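# Press the magnet-marked post's gauge pin fully home

## Task

Find the single post on the checking fixture that has a yellow magnet on it. Press that post's gauge pin in until it bottoms out and keep it fully in for at least one second; once that second has passed, the spring is allowed to push it back out. The other three gauge pins must not be pushed, and the magnet must stay exactly where it sits.

## Robot and tools

Robot: two six-joint UR20-style arms, left_arm and right_arm, each ending in a Robotiq 2F-85 two-finger gripper. Each arm also has a wrist camera, cam_left_wrist and cam_right_wrist (896x504 images). Left base sits near scene (+0.060, +0.928, 0) m and right base near (-0.064, -0.817, 0) m, each yawed slightly.

Frames. Scene frame: origin at table-top height, halfway between the nominal bases, +z up, +x away from the robots over the table, left_arm on the +y side (image left/right does not follow these names). Reported hand positions, orientations, velocities and Hand targets are in that arm's own base frame. Motion offsets are instead measured along the current Hand target's own tool axes: +z runs out along the fingers, y is the direction the fingers open and close, and +x points toward the camera block on the wrist. end_effector_position is the spot between the closed pads; closed fingertips reach about 19 mm past it.

The 18-number row. Every motion row holds 18 numbers in [-1, 1], always for both arms: left dx, dy, dz, rx, ry, rz, left gripper position, force_limit, speed, then the same nine for the right arm. The six pose numbers are an offset, not a pose: a displacement from the Hand target the arm had when the action or move began, scaled so 1.0 equals 0.6 m of travel or 180 degrees of turn; rx, ry, rz form a single rotation vector. All six at 0 re-commands the current Hand target (also how you take an arm off something it is pushing). The three gripper numbers are absolute settings: position +1 is wide open (85 mm), about -0.8 is pads touching, -1 closes until blocked; force_limit sets motor effort; speed sets finger speed (about 20, 85, 150 mm/s at -1, 0, +1). Both begin at +1. Resend the same gripper numbers to leave a gripper unchanged; a 0 there is a real command.

Tools.
- execute_actions(actions, cameras): actions is a list of actions; each action is a list of up to 15 rows, one row per 1/30 s step, and lasts 0.5 s (a short list repeats its last row). Every row within an action counts from the same start pose. An empty actions list returns state plus all camera images.
- move(target, speed, blend, stop_force, zero, blocking, cameras): straight-line travel of each gripper toward the offset in target, either one 18-number row or a list of up to 15 rows, all measured from the Hand targets at the start of the move. speed is top path speed in m/s, 0.002 to 4.2, default 0.25 (turning at twice that in rad/s). blend, in metres, rounds corners in a list; 0 stops at each point. stop_force, 6 to 120 N, ends an arm's path once its wrist sensor feels that much extra push against its direction of travel; zero (default true) re-zeroes before the move. blocking=false returns early but cannot be combined with stop_force. Moves cap at 10 s and do not avoid obstacles. The result adds a move: line (done, off_target, moving, held, fault) and limits (paced = pose clipped, held = steps withheld).
- wait(seconds 0 to 10): holds last commands.
- stop(): brakes a running move.
- zoom_image(camera, region [x0, y0, x1, y1] in pixels, at most 504 by 504): closer view of that camera's latest image.
- zero_wrist_force(arm): tares that arm's force sensor.
- read_manual(section): licence texts only.
- finished_scene(scene 1 to 3): ends the scene for good; call nothing more in that reply after ending scene 1.

Results. Each arm reports end_effector_position (m), end_effector_quat_wxyz, velocities, Joint positions and torques, Hand target (the clipped pose that next offsets build on), Tool commands, gripper object_status (0 moving, 1 blocked while opening, 2 blocked while closing i.e. gripping, 3 reached the commanded spot or pads met), position_measured in counts (3 open, 78 ~60 mm, 130 ~40 mm, 180 ~20 mm, 230 closed), Wrist force and Wrist torque along the gripper's own axes plus a peak line, and motor temperatures. Action calls also list positions at some steps. Grippers often stop slightly short of the Hand target; the next command asks again, or add the missing distance.

Cautions. Arms are stiff: aiming even slightly beyond firm contact can trigger a stop. A net outside force near 150 N (plus or minus 25), or joint contact torque at its load limit, freezes that arm for 10 s. Faster moves hit harder. Press gently and slowly, ideally with stop_force, and back off right after the hold. Orientation is clipped to 32 degrees from the measured one per step. Do not route a gripper close to its own arm's base. Keep arms apart: a clash between them can end the scene. Never let anything fall from the table. Motors get hot when stretched out, loaded or pushing at an unreachable pose; at 85 °C the arm is braked for 30 to 60 s, with MOTOR HOT shown from 70 °C. Time counts, so be efficient.

Each tool is called after "Emit:" as name(argument=value, ...) on one line, values as JSON.

## Session

Emit:
execute_actions(actions=[])

Scene clock: 0.00 s.
left_arm: end_effector_position=(+1.6020, +0.5513, +0.3701) position_measured=3 object_status=3 end_effector_quat_wxyz=(-0.049, +0.940, +0.190, +0.279) | right_arm: end_effector_position=(+0.4481, +0.4679, +0.3319) position_measured=3 object_status=3 end_effector_quat_wxyz=(-0.272, +0.502, +0.649, +0.503)
Joint positions: left_arm=[0.193 -0.686 0.985 -2.439 -1.472 -3.319] | right_arm=[4.007 -1.969 -2.772 1.193 2.076 2.519]
Joint velocities: within noise
Joint torques (N m): no reading
Motor temperatures (°C): left_arm=[24 35 26 39 34 34] | right_arm=[28 36 36 37 34 38]
Wrist force (N): no reading
Wrist torque (N m): no reading
Wrist force, peak (N): no reading
Hand target: left_arm +1.6020, +0.5513, +0.3701; -0.049, +0.940, +0.190, +0.279 | right_arm +0.4481, +0.4679, +0.3319; -0.272, +0.502, +0.649, +0.503
Tool commands: left_gripper/position=+1.0 left_gripper/force_limit=+1.0 left_gripper/speed=+1.0 right_gripper/position=+1.0 right_gripper/force_limit=+1.0 right_gripper/speed=+1.0
camera_calibration:
cam_left_wrist: T_world_to_cam=[[0.359759, -0.933045, -0.000644322, -0.0546982], [-0.905937, -0.349141, -0.239538, 1.75183], [0.223274, 0.0867594, -0.970887, 0.0836019], [0, 0, 0, 1]] pos_world=[1.58806, 0.553346, 0.500761]
cam_right_wrist: T_world_to_cam=[[0.936397, -0.0141338, 0.350658, -0.517198], [0.256442, -0.654562, -0.711187, 0.443258], [0.239579, 0.755877, -0.609305, -0.132345], [0, 0, 0, 1]] pos_world=[0.40234, 0.382866, 0.41596]

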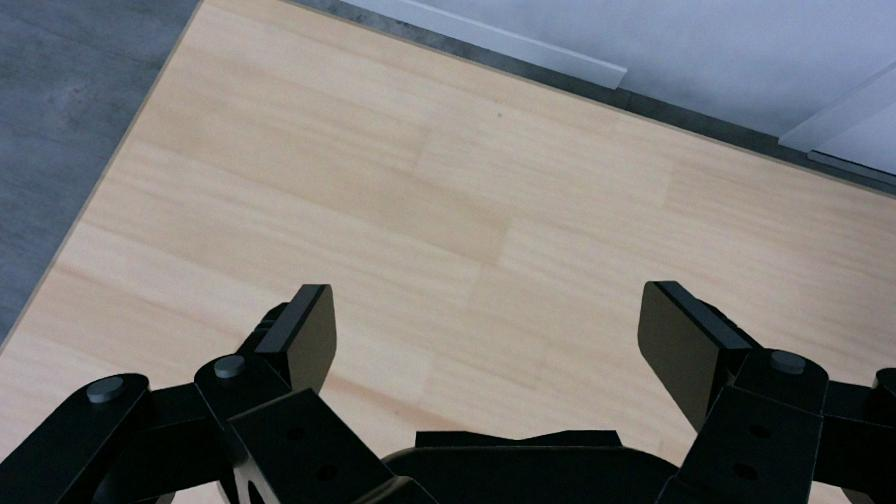

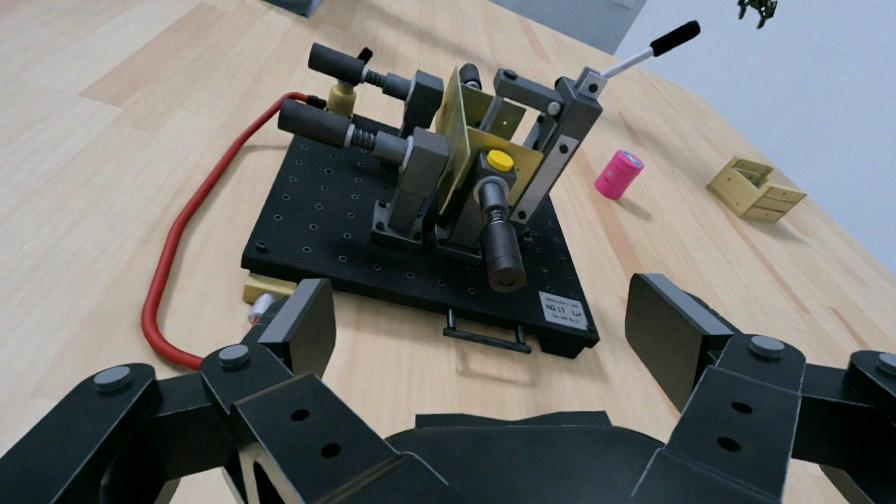

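Emit:
move(target=[0,0,0,0,0,0,1,1,1,-0.248,0.091,0.16,0.0271,0.1211,0.1218,-1,0,0], cameras=["cam_right_wrist"])

Scene clock: 2.47 s.
left_arm: end_effector_position=(+1.6020, +0.5513, +0.3701) position_measured=3 object_status=3 end_effector_quat_wxyz=(-0.049, +0.940, +0.190, +0.279) | right_arm: end_effector_position=(+0.5069, +0.4823, +0.2598) position_measured=232 object_status=3 end_effector_quat_wxyz=(-0.387, +0.507, +0.583, +0.502)
Joint positions: left_arm=[0.193 -0.686 0.985 -2.439 -1.472 -3.319] | right_arm=[3.85 -2.285 -2.62 1.484 2.354 2.744]
Joint torques (N m): left_arm=[0.46 -272.94 -101.33 -11.14 0.77 -0.41] | right_arm=[22.87 161.13 -26.4 0.39 -2.94 -7.07]
Wrist force (N): left_arm=[0.3 -0.2 0.0] | right_arm=[-0.3 0.0 -0.8]
Wrist torque (N m): left_arm=[-0.04 -0.05 0.00] | right_arm=[-0.28 0.18 -0.05]
Wrist force, peak (N): left_arm=[0.6 -0.5 -0.3] | right_arm=[-14.2 6.3 5.1]
Hand target: left_arm +1.6020, +0.5513, +0.3701; -0.049, +0.940, +0.190, +0.279 | right_arm +0.5068, +0.4823, +0.2599; -0.387, +0.507, +0.583, +0.502 (not the last commanded pose)
Off the commanded pose: left_arm 0.000 m, 0 deg | right_arm 0.091 m, 16 deg.
move: held (right_arm; a check stopped the path); limits=held
pose unreachable (right arm): on one or more control steps of this call, first in action 0 (counted from 0), this arm could not follow its commanded pose, so it was not sent that pose on those steps. It may still have moved: this result reports where it is.
cause: moving toward the commanded pose would bring two parts of the arm too close to each other (its gripper and another part of the arm, with joints 4 (wrist 1) to 6 (wrist 3) between them, 14 mm apart when it was first held).
camera_calibration:
cam_right_wrist: T_world_to_cam=[[0.986489, -0.018574, 0.162772, -0.521143], [0.131234, -0.505153, -0.852993, 0.41456], [0.0980684, 0.86283, -0.495891, -0.210441], [0, 0, 0, 1]] pos_world=[0.480335, 0.381311, 0.334088]
Images, in order (width x height): cam_right_wrist 896x504.

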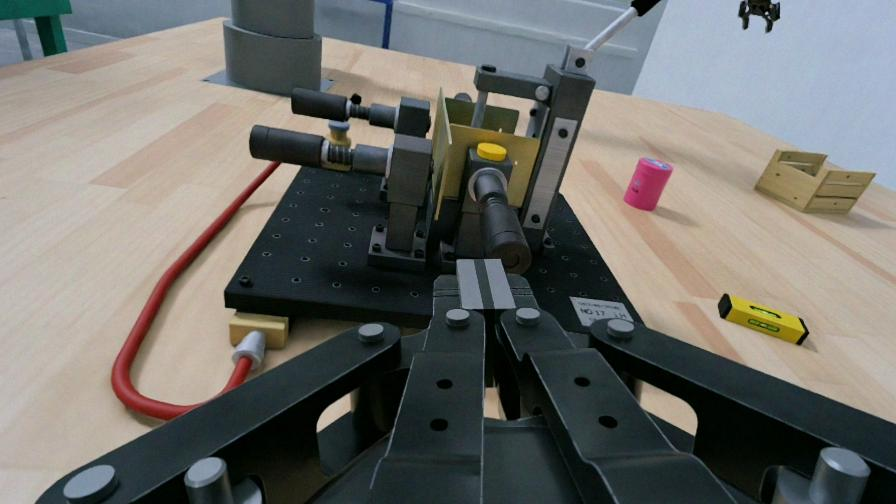

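Emit:
move(target=[0,0,0,0,0,0,1,1,1,-0.118,0.055,0.252,0,0,0,-1,0,0], cameras=["cam_right_wrist"])

Scene clock: 4.50 s.
left_arm: end_effector_position=(+1.6020, +0.5513, +0.3701) position_measured=3 object_status=3 end_effector_quat_wxyz=(-0.049, +0.940, +0.190, +0.279) | right_arm: end_effector_position=(+0.5611, +0.6151, +0.1687) position_measured=232 object_status=3 end_effector_quat_wxyz=(-0.387, +0.507, +0.583, +0.502)
Joint positions: left_arm=[0.193 -0.686 0.985 -2.439 -1.472 -3.319] | right_arm=[3.961 -2.429 -2.441 1.475 2.246 2.783]
Joint torques (N m): left_arm=[1.24 -273.26 -102.47 -11.99 0.59 -0.48] | right_arm=[14.21 133.05 9.43 1.11 -3.44 5.08]
Wrist force (N): left_arm=[0.2 -0.1 0.1] | right_arm=[-0.6 -0.8 -0.4]
Wrist torque (N m): left_arm=[-0.01 -0.04 0.00] | right_arm=[-0.27 0.40 -0.39]
Wrist force, peak (N): left_arm=[0.5 0.1 -0.1] | right_arm=[0.8 -0.8 -3.6]
Hand target: left_arm +1.6020, +0.5513, +0.3701; -0.049, +0.940, +0.190, +0.279 | right_arm +0.5612, +0.6153, +0.1686; -0.387, +0.507, +0.583, +0.502
Off the commanded pose: left_arm 0.000 m, 0 deg | right_arm 0.000 m, 0 deg.
move: done
camera_calibration:
cam_right_wrist: T_world_to_cam=[[0.986476, -0.018647, 0.16284, -0.557286], [0.131255, -0.505165, -0.852983, 0.396866], [0.0981669, 0.862821, -0.495886, -0.375651], [0, 0, 0, 1]] pos_world=[0.534535, 0.514211, 0.242988]
Images, in order (width x height): cam_right_wrist 896x504.

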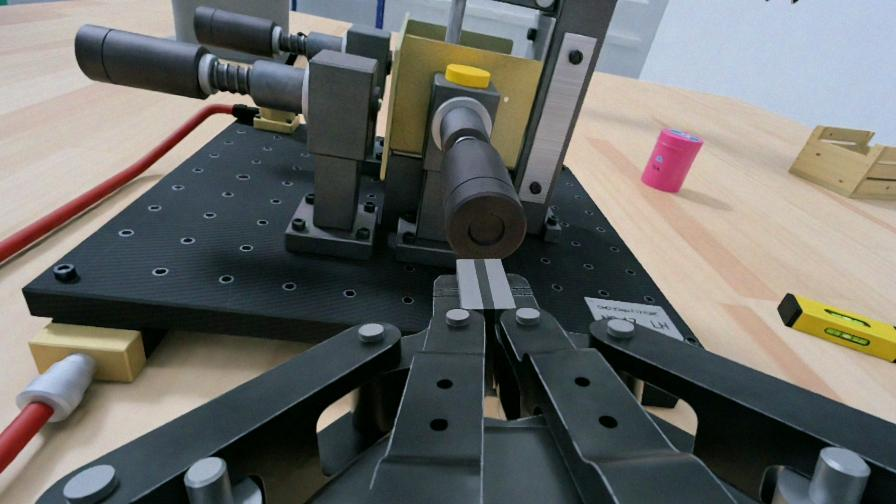

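Emit:
move(target=[[0,0,0,0,0,0,1,1,1,0.0043,0.012,0.0417,0,0,0,-1,0,0],[0,0,0,0,0,0,1,1,1,0.0353,0.0045,0.188,0,0,0,-1,0,0]], speed=[0.1,0.018], stop_force=55, cameras=["cam_right_wrist"])

Emit:
wait(seconds=0.8)

Scene clock: 8.33 s.
left_arm: end_effector_position=(+1.6020, +0.5513, +0.3701) position_measured=3 object_status=3 end_effector_quat_wxyz=(-0.049, +0.940, +0.190, +0.279) | right_arm: end_effector_position=(+0.5670, +0.6792, +0.1679) position_measured=232 object_status=3 end_effector_quat_wxyz=(-0.387, +0.507, +0.584, +0.502)
Joint positions: left_arm=[0.193 -0.686 0.985 -2.439 -1.472 -3.319] | right_arm=[4.024 -2.422 -2.384 1.424 2.187 2.802]
Joint torques (N m): left_arm=[-0.47 -273.72 -102.63 -11.53 0.9 -1.17] | right_arm=[13.67 166.84 5.45 6.92 0.05 -0.09]
Wrist force (N): left_arm=[0.4 -0.2 -0.4] | right_arm=[-2.0 -1.2 -10.6]
Wrist torque (N m): left_arm=[-0.03 -0.07 0.00] | right_arm=[-0.25 0.37 0.11]
Wrist force, peak (N): left_arm=[0.6 -0.2 -0.2] | right_arm=[-23.5 1.0 -125.7]
Hand target: left_arm +1.6020, +0.5513, +0.3701; -0.049, +0.940, +0.190, +0.279 | right_arm +0.5670, +0.6792, +0.1679; -0.387, +0.507, +0.584, +0.502 (not the last commanded pose)
Tool commands: left_gripper/position=+1.0 left_gripper/force_limit=+1.0 left_gripper/speed=+1.0 right_gripper/position=-1.0 right_gripper/force_limit=+0.003922 right_gripper/speed=+0.003922
Off the commanded pose: left_arm 0.000 m, 0 deg | right_arm 0.051 m, 0 deg.
FORCE FAULT: contact force on the right arm reached its limit, and that arm stopped. The contact can be on any part of that arm, not only on its tool. That arm's remaining commands of this call were not run. That arm is still stopped at the end of this call. That arm stays stopped for about 9 more seconds. Until then a move that you send moves the other arm only, and its call returns only when the move has ended. Once the stop has ended, the next robot result says so. If the stop ends while you think or write, that arm runs what you send next, counted from a new Hand target: where the arm stands when the stop ends. While its stop runs, that arm takes no new command, but its gripper still runs the gripper command that each later call begins with. Until it ends, the stop uses up actions while you think or wait. An arm that is not stopped still takes commands.
move: fault (right_arm; stop_force had ended the path); path passed 1 of 2 targets
camera_calibration:
cam_right_wrist: T_world_to_cam=[[0.986454, -0.0171665, 0.163139, -0.562766], [0.132327, -0.504481, -0.853222, 0.426642], [0.0969477, 0.863252, -0.495376, -0.431674], [0, 0, 0, 1]] pos_world=[0.540536, 0.578216, 0.241989]
Images, in order (width x height): cam_right_wrist 896x504.

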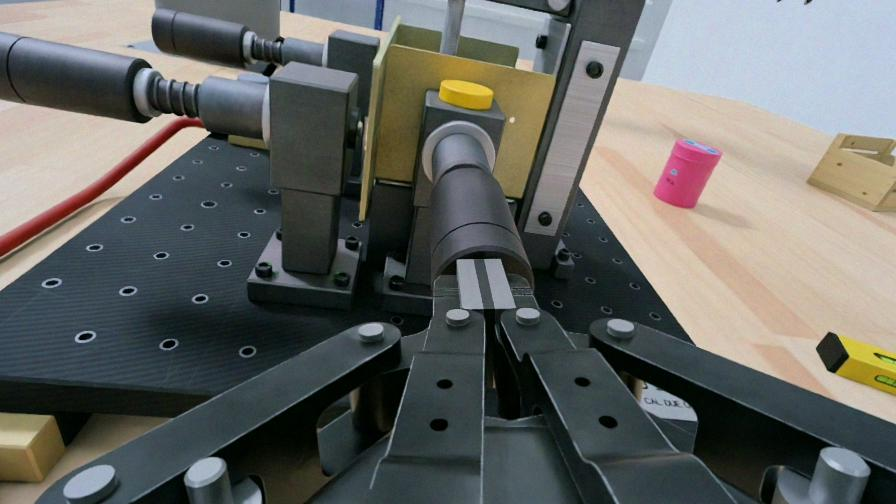

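not run: an earlier result of this reply reported a stop or a fault. Calls in your next reply go to the robot.

Emit:
wait(seconds=9.8)

Emit:
wait(seconds=0.1)

Scene clock: 18.37 s.
left_arm: end_effector_position=(+1.6020, +0.5513, +0.3701) position_measured=3 object_status=3 end_effector_quat_wxyz=(-0.049, +0.940, +0.190, +0.279) | right_arm: end_effector_position=(+0.5670, +0.6792, +0.1679) position_measured=232 object_status=3 end_effector_quat_wxyz=(-0.387, +0.507, +0.584, +0.502)
Joint positions: left_arm=[0.193 -0.686 0.985 -2.439 -1.472 -3.319] | right_arm=[4.024 -2.422 -2.384 1.424 2.187 2.802]
Joint torques (N m): left_arm=[2.25 -272.12 -103.36 -11.33 0.64 -0.55] | right_arm=[10.9 164.42 8.16 6.79 0.22 -0.03]
Wrist force (N): left_arm=[0.0 -0.1 -0.3] | right_arm=[-2.0 -1.2 -11.1]
Wrist torque (N m): left_arm=[0.00 0.00 0.00] | right_arm=[-0.24 0.36 0.11]
Wrist force, peak (N): left_arm=[0.6 -0.3 -0.3] | right_arm=[-2.1 -1.2 -11.2]
Hand target: left_arm +1.6020, +0.5513, +0.3701; -0.049, +0.940, +0.190, +0.279 | right_arm +0.5670, +0.6792, +0.1679; -0.387, +0.507, +0.584, +0.502 (not the last commanded pose)
Tool commands: left_gripper/position=+1.0 left_gripper/force_limit=+1.0 left_gripper/speed=+1.0 right_gripper/position=-1.0 right_gripper/force_limit=+0.003922 right_gripper/speed=+0.003922
Off the commanded pose: left_arm 0.000 m, 0 deg | right_arm 0.051 m, 0 deg.
FORCE FAULT, CONTINUED: the right arm's stop, for the force fault that an earlier result reported, is over. The rest of the stop counts as 19 of the actions that you can send in this scene. During its stop the right arm's controller moved it back a little. That arm's target is now where it stood when the stop ended, not its last command. That arm accepts commands again.
wait: 9.80 s; at rest from the start

Scene clock: 18.47 s.
left_arm: end_effector_position=(+1.6020, +0.5513, +0.3701) position_measured=3 object_status=3 end_effector_quat_wxyz=(-0.049, +0.940, +0.190, +0.279) | right_arm: end_effector_position=(+0.5670, +0.6792, +0.1679) position_measured=232 object_status=3 end_effector_quat_wxyz=(-0.387, +0.507, +0.584, +0.502)
Joint positions: left_arm=[0.193 -0.686 0.985 -2.439 -1.472 -3.319] | right_arm=[4.024 -2.422 -2.384 1.424 2.187 2.802]
Joint torques (N m): left_arm=[-2.87 -271 -103.08 -11.13 1.1 -1.33] | right_arm=[-2.5 161.52 1.29 7.31 1.2 -0.45]
Wrist force (N): left_arm=[0.3 -0.1 -0.2] | right_arm=[-2.2 -1.1 -11.1]
Wrist torque (N m): left_arm=[-0.01 -0.05 -0.01] | right_arm=[-0.23 0.40 0.11]
Wrist force, peak (N): left_arm=[0.3 -0.2 -0.2] | right_arm=[-2.2 -1.1 -11.1]
Hand target: left_arm +1.6020, +0.5513, +0.3701; -0.049, +0.940, +0.190, +0.279 | right_arm +0.5670, +0.6792, +0.1679; -0.387, +0.507, +0.584, +0.502 (not the last commanded pose)
Tool commands: left_gripper/position=+1.0 left_gripper/force_limit=+1.0 left_gripper/speed=+1.0 right_gripper/position=-1.0 right_gripper/force_limit=+0.003922 right_gripper/speed=+0.003922
Off the commanded pose: left_arm 0.000 m, 0 deg | right_arm 0.051 m, 0 deg.
wait: 0.10 s; no rest

Emit:
move(target=[0,0,0,0,0,0,1,1,1,0.005,-0.0011,0.0245,0,0,0,-1,0.003922,0.003922], speed=0.004, stop_force=25, cameras=["cam_right_wrist"])

Emit:
wait(seconds=1.3)

Scene clock: 19.77 s.
left_arm: end_effector_position=(+1.6020, +0.5513, +0.3701) position_measured=3 object_status=3 end_effector_quat_wxyz=(-0.049, +0.940, +0.190, +0.279) | right_arm: end_effector_position=(+0.5670, +0.6810, +0.1678) position_measured=232 object_status=3 end_effector_quat_wxyz=(-0.387, +0.507, +0.584, +0.502)
Joint positions: left_arm=[0.193 -0.686 0.985 -2.439 -1.472 -3.319] | right_arm=[4.026 -2.422 -2.383 1.423 2.185 2.802]
Joint torques (N m): left_arm=[1.42 -273.34 -102.4 -10.73 0.77 -1.05] | right_arm=[9.77 172.85 12.15 3.5 6.28 1.87]
Wrist force (N): left_arm=[0.5 -0.1 -0.2] | right_arm=[-6.5 -1.8 -47.5]
Wrist torque (N m): left_arm=[-0.02 -0.09 -0.01] | right_arm=[-0.09 0.57 -0.15]
Wrist force, peak (N): left_arm=[0.5 -0.3 0.1] | right_arm=[-7.3 -0.4 -50.5]
Hand target: left_arm +1.6020, +0.5513, +0.3701; -0.049, +0.940, +0.190, +0.279 | right_arm +0.5670, +0.6810, +0.1678; -0.387, +0.507, +0.584, +0.502 (not the last commanded pose)
Off the commanded pose: left_arm 0.000 m, 0 deg | right_arm 0.013 m, 0 deg.
move: contact (right_arm)
camera_calibration:
cam_right_wrist: T_world_to_cam=[[0.986465, -0.0171961, 0.163065, -0.562706], [0.132234, -0.504596, -0.853169, 0.427653], [0.0969531, 0.863184, -0.495493, -0.433163], [0, 0, 0, 1]] pos_world=[0.540536, 0.580015, 0.241989]
Images, in order (width x height): cam_right_wrist 896x504.

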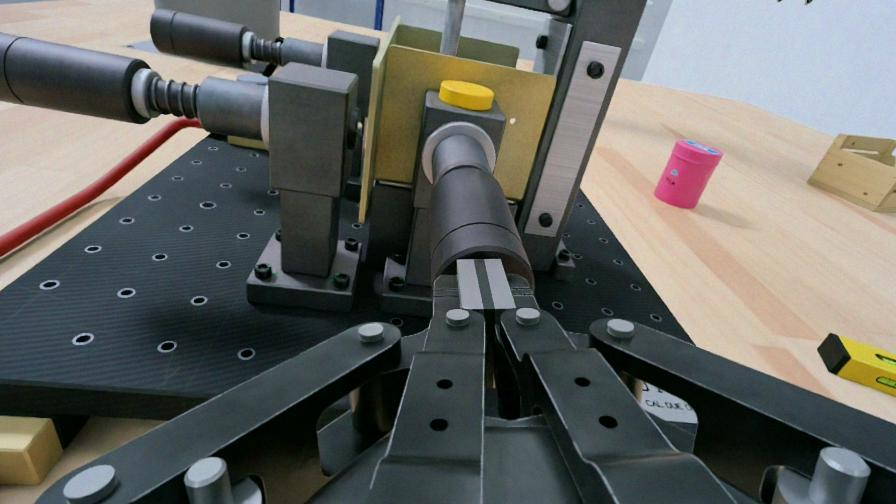

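Scene clock: 21.07 s.
left_arm: end_effector_position=(+1.6020, +0.5513, +0.3701) position_measured=3 object_status=3 end_effector_quat_wxyz=(-0.049, +0.940, +0.190, +0.279) | right_arm: end_effector_position=(+0.5670, +0.6810, +0.1678) position_measured=232 object_status=3 end_effector_quat_wxyz=(-0.387, +0.507, +0.584, +0.502)
Joint positions: left_arm=[0.193 -0.686 0.985 -2.439 -1.472 -3.319] | right_arm=[4.026 -2.422 -2.383 1.423 2.185 2.802]
Joint torques (N m): left_arm=[2.44 -275.03 -99.78 -11.53 1.1 -0.14] | right_arm=[6.24 163.74 6.74 4.58 5.76 -5.21]
Wrist force (N): left_arm=[0.2 -0.1 -0.2] | right_arm=[-5.2 -1.6 -40.1]
Wrist torque (N m): left_arm=[-0.02 -0.03 0.00] | right_arm=[-0.11 0.51 -0.15]
Wrist force, peak (N): left_arm=[0.5 -0.1 -0.5] | right_arm=[-6.4 -2.0 -47.1]
Hand target: left_arm +1.6020, +0.5513, +0.3701; -0.049, +0.940, +0.190, +0.279 | right_arm +0.5670, +0.6810, +0.1678; -0.387, +0.507, +0.584, +0.502 (not the last commanded pose)
Tool commands: left_gripper/position=+1.0 left_gripper/force_limit=+1.0 left_gripper/speed=+1.0 right_gripper/position=-1.0 right_gripper/force_limit=+0.003922 right_gripper/speed=+0.003922
Off the commanded pose: left_arm 0.000 m, 0 deg | right_arm 0.013 m, 0 deg.
wait: 1.30 s; at rest by 0.17 s

Emit:
finished_scene(scene=2)

The scene is finished: the task was done.


## Next scene

The same job, from a new start.

Emit:
execute_actions(actions=[])

Scene clock: 0.00 s.
left_arm: end_effector_position=(+0.3071, -0.4220, +0.1602) position_measured=3 object_status=3 end_effector_quat_wxyz=(+0.066, +0.956, -0.074, +0.275) | right_arm: end_effector_position=(+0.4900, -0.3027, +0.2369) position_measured=3 object_status=3 end_effector_quat_wxyz=(+0.548, -0.467, -0.511, -0.471)
Joint positions: left_arm=[-1.763 -1.739 2.857 -2.766 -1.003 1.555] | right_arm=[2.511 -2.074 -2.06 -2.212 2.389 -0.015]
Joint velocities: within noise
Joint torques (N m): no reading
Motor temperatures (°C): left_arm=[24 35 26 38 34 33] | right_arm=[28 35 35 36 33 38]
Wrist force (N): no reading
Wrist torque (N m): no reading
Wrist force, peak (N): no reading
Hand target: left_arm +0.3071, -0.4220, +0.1602; +0.066, +0.956, -0.074, +0.275 | right_arm +0.4900, -0.3027, +0.2369; +0.548, -0.467, -0.511, -0.471
Tool commands: left_gripper/position=+1.0 left_gripper/force_limit=+1.0 left_gripper/speed=+1.0 right_gripper/position=+1.0 right_gripper/force_limit=+1.0 right_gripper/speed=+1.0
camera_calibration:
cam_left_wrist: T_world_to_cam=[[-0.204299, -0.976285, 0.0716159, -0.353754], [-0.955218, 0.182823, -0.232669, 0.427195], [0.214058, -0.115943, -0.969916, 0.170568], [0, 0, 0, 1]] pos_world=[0.299281, -0.40369, 0.290166]
cam_right_wrist: T_world_to_cam=[[0.98966, 0.130322, -0.059914, -0.419077], [-0.0206188, -0.284112, -0.958569, 0.167032], [-0.141945, 0.949893, -0.278487, 0.549542], [0, 0, 0, 1]] pos_world=[0.496192, -0.419935, 0.288044]

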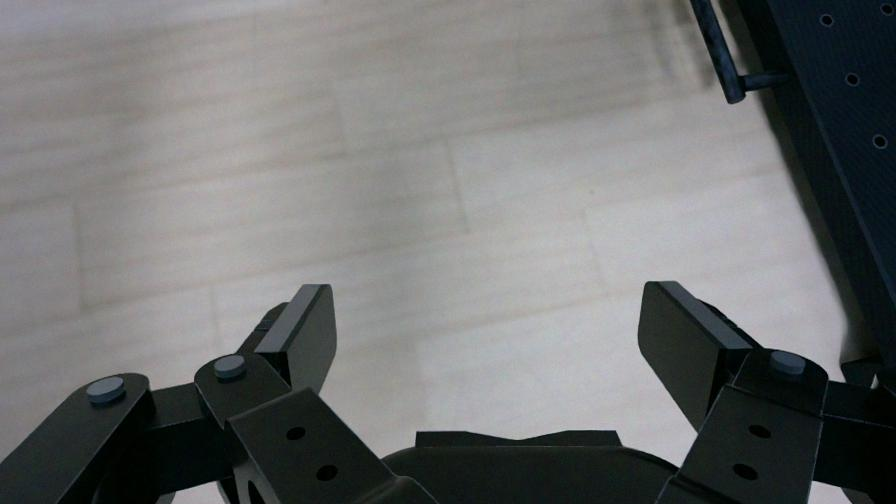

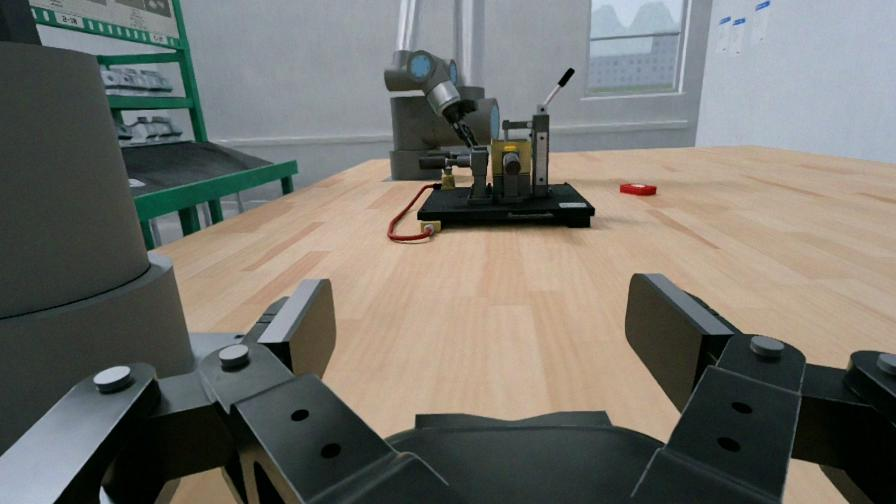

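Emit:
zoom_image(camera="cam_right_wrist", region=[380, 60, 620, 250])

Scaled by 2.100 from the camera's 896x504 image, which has a finer 1280x720 frame.

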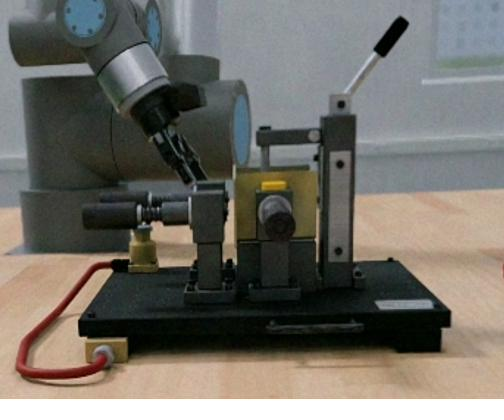

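Emit:
move(target=[0,0,0,0,0,0,1,1,1,-0.046,0.119,0.914,-0.039,-0.055,0,-1,0,0], speed=0.35, cameras=["cam_right_wrist"])

Scene clock: 4.20 s.
left_arm: end_effector_position=(+0.3071, -0.4220, +0.1602) position_measured=3 object_status=3 end_effector_quat_wxyz=(+0.066, +0.956, -0.074, +0.275) | right_arm: end_effector_position=(+0.4938, +0.2510, +0.2306) position_measured=232 object_status=3 end_effector_quat_wxyz=(-0.472, +0.538, +0.526, +0.459)
Joint positions: left_arm=[-1.763 -1.739 2.857 -2.766 -1.003 1.555] | right_arm=[3.388 -1.827 -2.433 -2.53 3.419 -0.466]
Joint torques (N m): left_arm=[1.24 -10.63 -55.23 -10.41 3.4 -0.79] | right_arm=[-15.66 70.93 51.93 -7.55 2.85 -7.77]
Wrist force (N): left_arm=[0.2 0.1 -0.1] | right_arm=[-0.5 0.7 0.9]
Wrist torque (N m): left_arm=[0.02 -0.02 0.00] | right_arm=[0.33 0.08 0.00]
Wrist force, peak (N): left_arm=[0.3 0.3 -0.4] | right_arm=[-1.6 0.9 4.6]
Hand target: left_arm +0.3071, -0.4220, +0.1602; +0.066, +0.956, -0.074, +0.275 | right_arm +0.4939, +0.2510, +0.2306; -0.472, +0.538, +0.526, +0.459
Off the commanded pose: left_arm 0.000 m, 0 deg | right_arm 0.000 m, 0 deg.
move: done
camera_calibration:
cam_right_wrist: T_world_to_cam=[[0.998455, 0.00325397, -0.0554742, -0.46885], [-0.0482842, -0.443345, -0.895049, 0.35735], [-0.0275067, 0.896345, -0.442503, 0.0171168], [0, 0, 0, 1]] pos_world=[0.48585, 0.144612, 0.301411]
Images, in order (width x height): cam_right_wrist 896x504.

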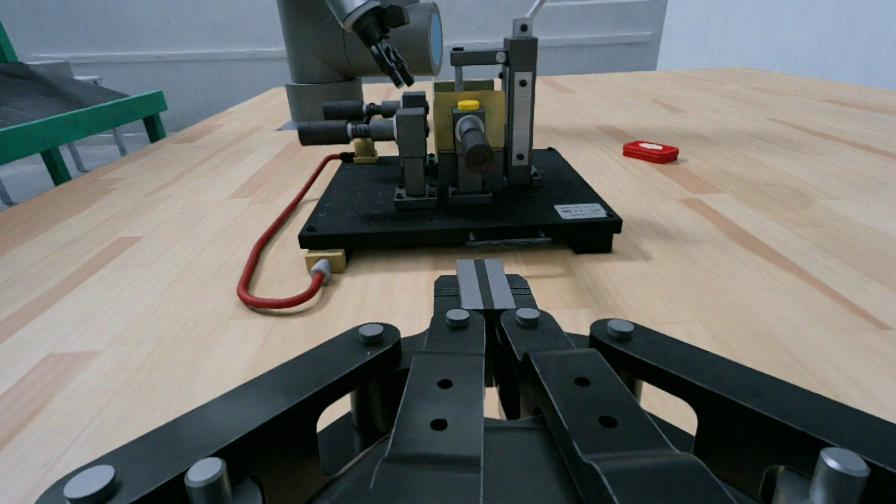

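Emit:
move(target=[0,0,0,0,0,0,1,1,1,-0.029,0.0343,0.565,0,0,0,-1,0,0], cameras=["cam_right_wrist"])

Scene clock: 6.53 s.
left_arm: end_effector_position=(+0.3071, -0.4220, +0.1602) position_measured=3 object_status=3 end_effector_quat_wxyz=(+0.066, +0.956, -0.074, +0.275) | right_arm: end_effector_position=(+0.5130, +0.5844, +0.1677) position_measured=232 object_status=3 end_effector_quat_wxyz=(-0.472, +0.538, +0.526, +0.459)
Joint positions: left_arm=[-1.763 -1.739 2.857 -2.766 -1.003 1.555] | right_arm=[3.955 -1.92 -2.414 -2.133 3.96 -0.101]
Joint torques (N m): left_arm=[2.62 -12.56 -54.92 -10.77 2.33 -1.12] | right_arm=[22.72 85.58 55.2 7.13 4.9 6.36]
Wrist force (N): left_arm=[0.0 0.0 -0.4] | right_arm=[0.9 -0.7 0.4]
Wrist torque (N m): left_arm=[0.00 0.00 0.00] | right_arm=[0.10 -0.15 -0.34]
Wrist force, peak (N): left_arm=[0.4 0.1 -0.4] | right_arm=[0.6 -0.6 4.1]
Hand target: left_arm +0.3071, -0.4220, +0.1602; +0.066, +0.956, -0.074, +0.275 | right_arm +0.5130, +0.5846, +0.1677; -0.472, +0.538, +0.526, +0.459
Off the commanded pose: left_arm 0.000 m, 0 deg | right_arm 0.000 m, 0 deg.
move: done
camera_calibration:
cam_right_wrist: T_world_to_cam=[[0.998455, 0.00324226, -0.0554736, -0.492483], [-0.0482826, -0.443545, -0.89495, 0.449945], [-0.0275067, 0.896246, -0.442704, -0.308892], [0, 0, 0, 1]] pos_world=[0.50495, 0.478011, 0.238611]
Images, in order (width x height): cam_right_wrist 896x504.

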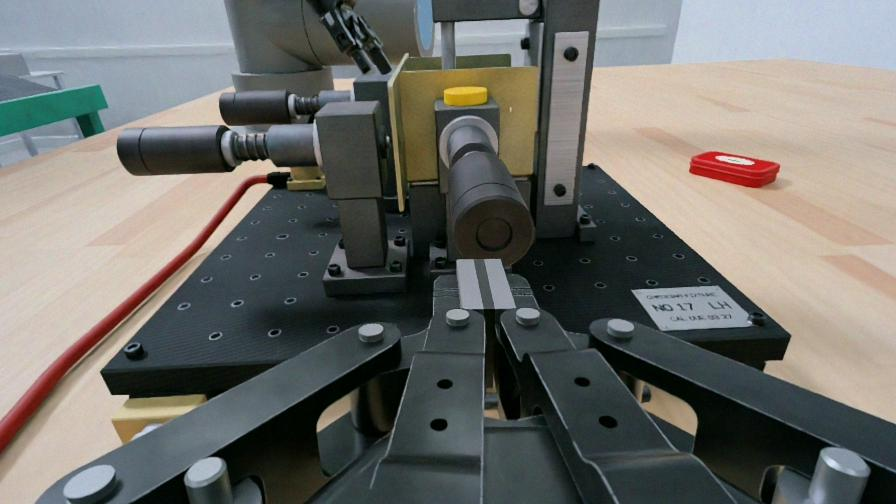

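Emit:
move(target=[[0,0,0,0,0,0,1,1,1,0.0055,0.0083,0.0397,0,0,0,-1,0,0],[0,0,0,0,0,0,1,1,1,0.0112,0.0075,0.0826,0,0,0,-1,0,0],[0,0,0,0,0,0,1,1,1,0.0178,0.0058,0.1322,0,0,0,-1,0,0]], speed=[0.08,0.014,0.005], stop_force=32, cameras=["cam_right_wrist"])

Emit:
wait(seconds=1)

Scene clock: 13.30 s.
left_arm: end_effector_position=(+0.3071, -0.4220, +0.1602) position_measured=3 object_status=3 end_effector_quat_wxyz=(+0.066, +0.956, -0.074, +0.275) | right_arm: end_effector_position=(+0.5170, +0.6498, +0.1676) position_measured=232 object_status=3 end_effector_quat_wxyz=(-0.472, +0.538, +0.526, +0.459)
Joint positions: left_arm=[-1.763 -1.739 2.857 -2.766 -1.003 1.555] | right_arm=[4.027 -1.943 -2.365 -2.147 4.031 -0.084]
Joint torques (N m): left_arm=[8.64 -10.63 -55.74 -10.32 3.45 -1.39] | right_arm=[3.95 113.27 48.56 9.12 -4.87 -0.79]
Wrist force (N): left_arm=[0.2 0.1 0.2] | right_arm=[6.3 3.0 -36.1]
Wrist torque (N m): left_arm=[0.02 -0.03 0.00] | right_arm=[0.20 0.04 -0.26]
Wrist force, peak (N): left_arm=[0.5 0.1 -0.3] | right_arm=[7.6 4.2 -50.5]
Hand target: left_arm +0.3071, -0.4220, +0.1602; +0.066, +0.956, -0.074, +0.275 | right_arm +0.5170, +0.6497, +0.1676; -0.472, +0.538, +0.526, +0.459 (not the last commanded pose)
Off the commanded pose: left_arm 0.000 m, 0 deg | right_arm 0.015 m, 0 deg.
move: contact (right_arm); path passed 2 of 3 targets
camera_calibration:
cam_right_wrist: T_world_to_cam=[[0.998455, 0.00324226, -0.0554736, -0.4968], [-0.0482826, -0.443545, -0.89495, 0.478972], [-0.0275067, 0.896246, -0.442704, -0.367483], [0, 0, 0, 1]] pos_world=[0.50905, 0.543411, 0.238411]
Images, in order (width x height): cam_right_wrist 896x504.

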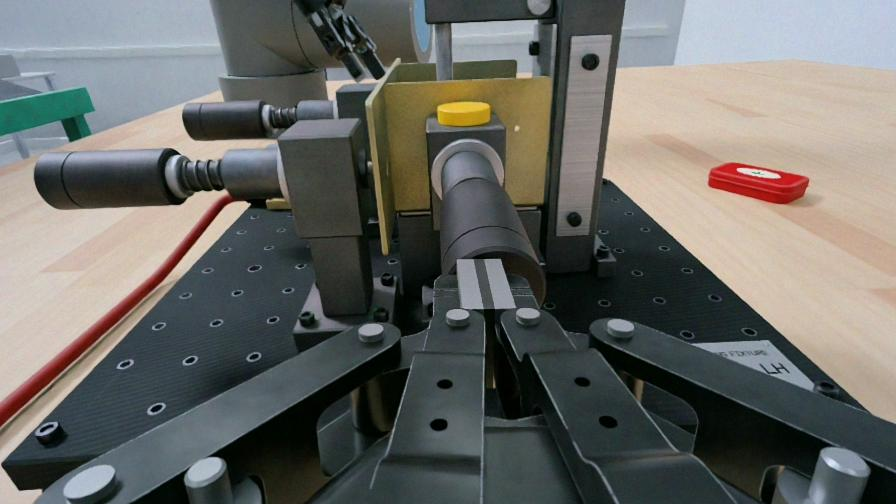

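Scene clock: 14.30 s.
left_arm: end_effector_position=(+0.3071, -0.4220, +0.1602) position_measured=3 object_status=3 end_effector_quat_wxyz=(+0.066, +0.956, -0.074, +0.275) | right_arm: end_effector_position=(+0.5170, +0.6497, +0.1676) position_measured=232 object_status=3 end_effector_quat_wxyz=(-0.472, +0.538, +0.526, +0.459)
Joint positions: left_arm=[-1.763 -1.739 2.857 -2.766 -1.003 1.555] | right_arm=[4.027 -1.943 -2.365 -2.147 4.031 -0.084]
Joint torques (N m): left_arm=[2.18 -14.39 -56.21 -10.09 2.53 -1.17] | right_arm=[4.04 121.44 43.64 9.89 -4.89 -6.08]
Wrist force (N): left_arm=[0.3 0.3 0.0] | right_arm=[6.3 2.2 -34.4]
Wrist torque (N m): left_arm=[0.06 -0.06 0.00] | right_arm=[0.19 0.09 -0.27]
Wrist force, peak (N): left_arm=[0.3 0.3 0.0] | right_arm=[6.9 2.6 -36.2]
Hand target: left_arm +0.3071, -0.4220, +0.1602; +0.066, +0.956, -0.074, +0.275 | right_arm +0.5170, +0.6497, +0.1676; -0.472, +0.538, +0.526, +0.459 (not the last commanded pose)
Tool commands: left_gripper/position=+1.0 left_gripper/force_limit=+1.0 left_gripper/speed=+1.0 right_gripper/position=-1.0 right_gripper/force_limit=+0.0 right_gripper/speed=+0.0
Off the commanded pose: left_arm 0.000 m, 0 deg | right_arm 0.015 m, 0 deg.
wait: 1.00 s; at rest by 0.17 s

Emit:
finished_scene(scene=3)

The scene is finished: the task was done.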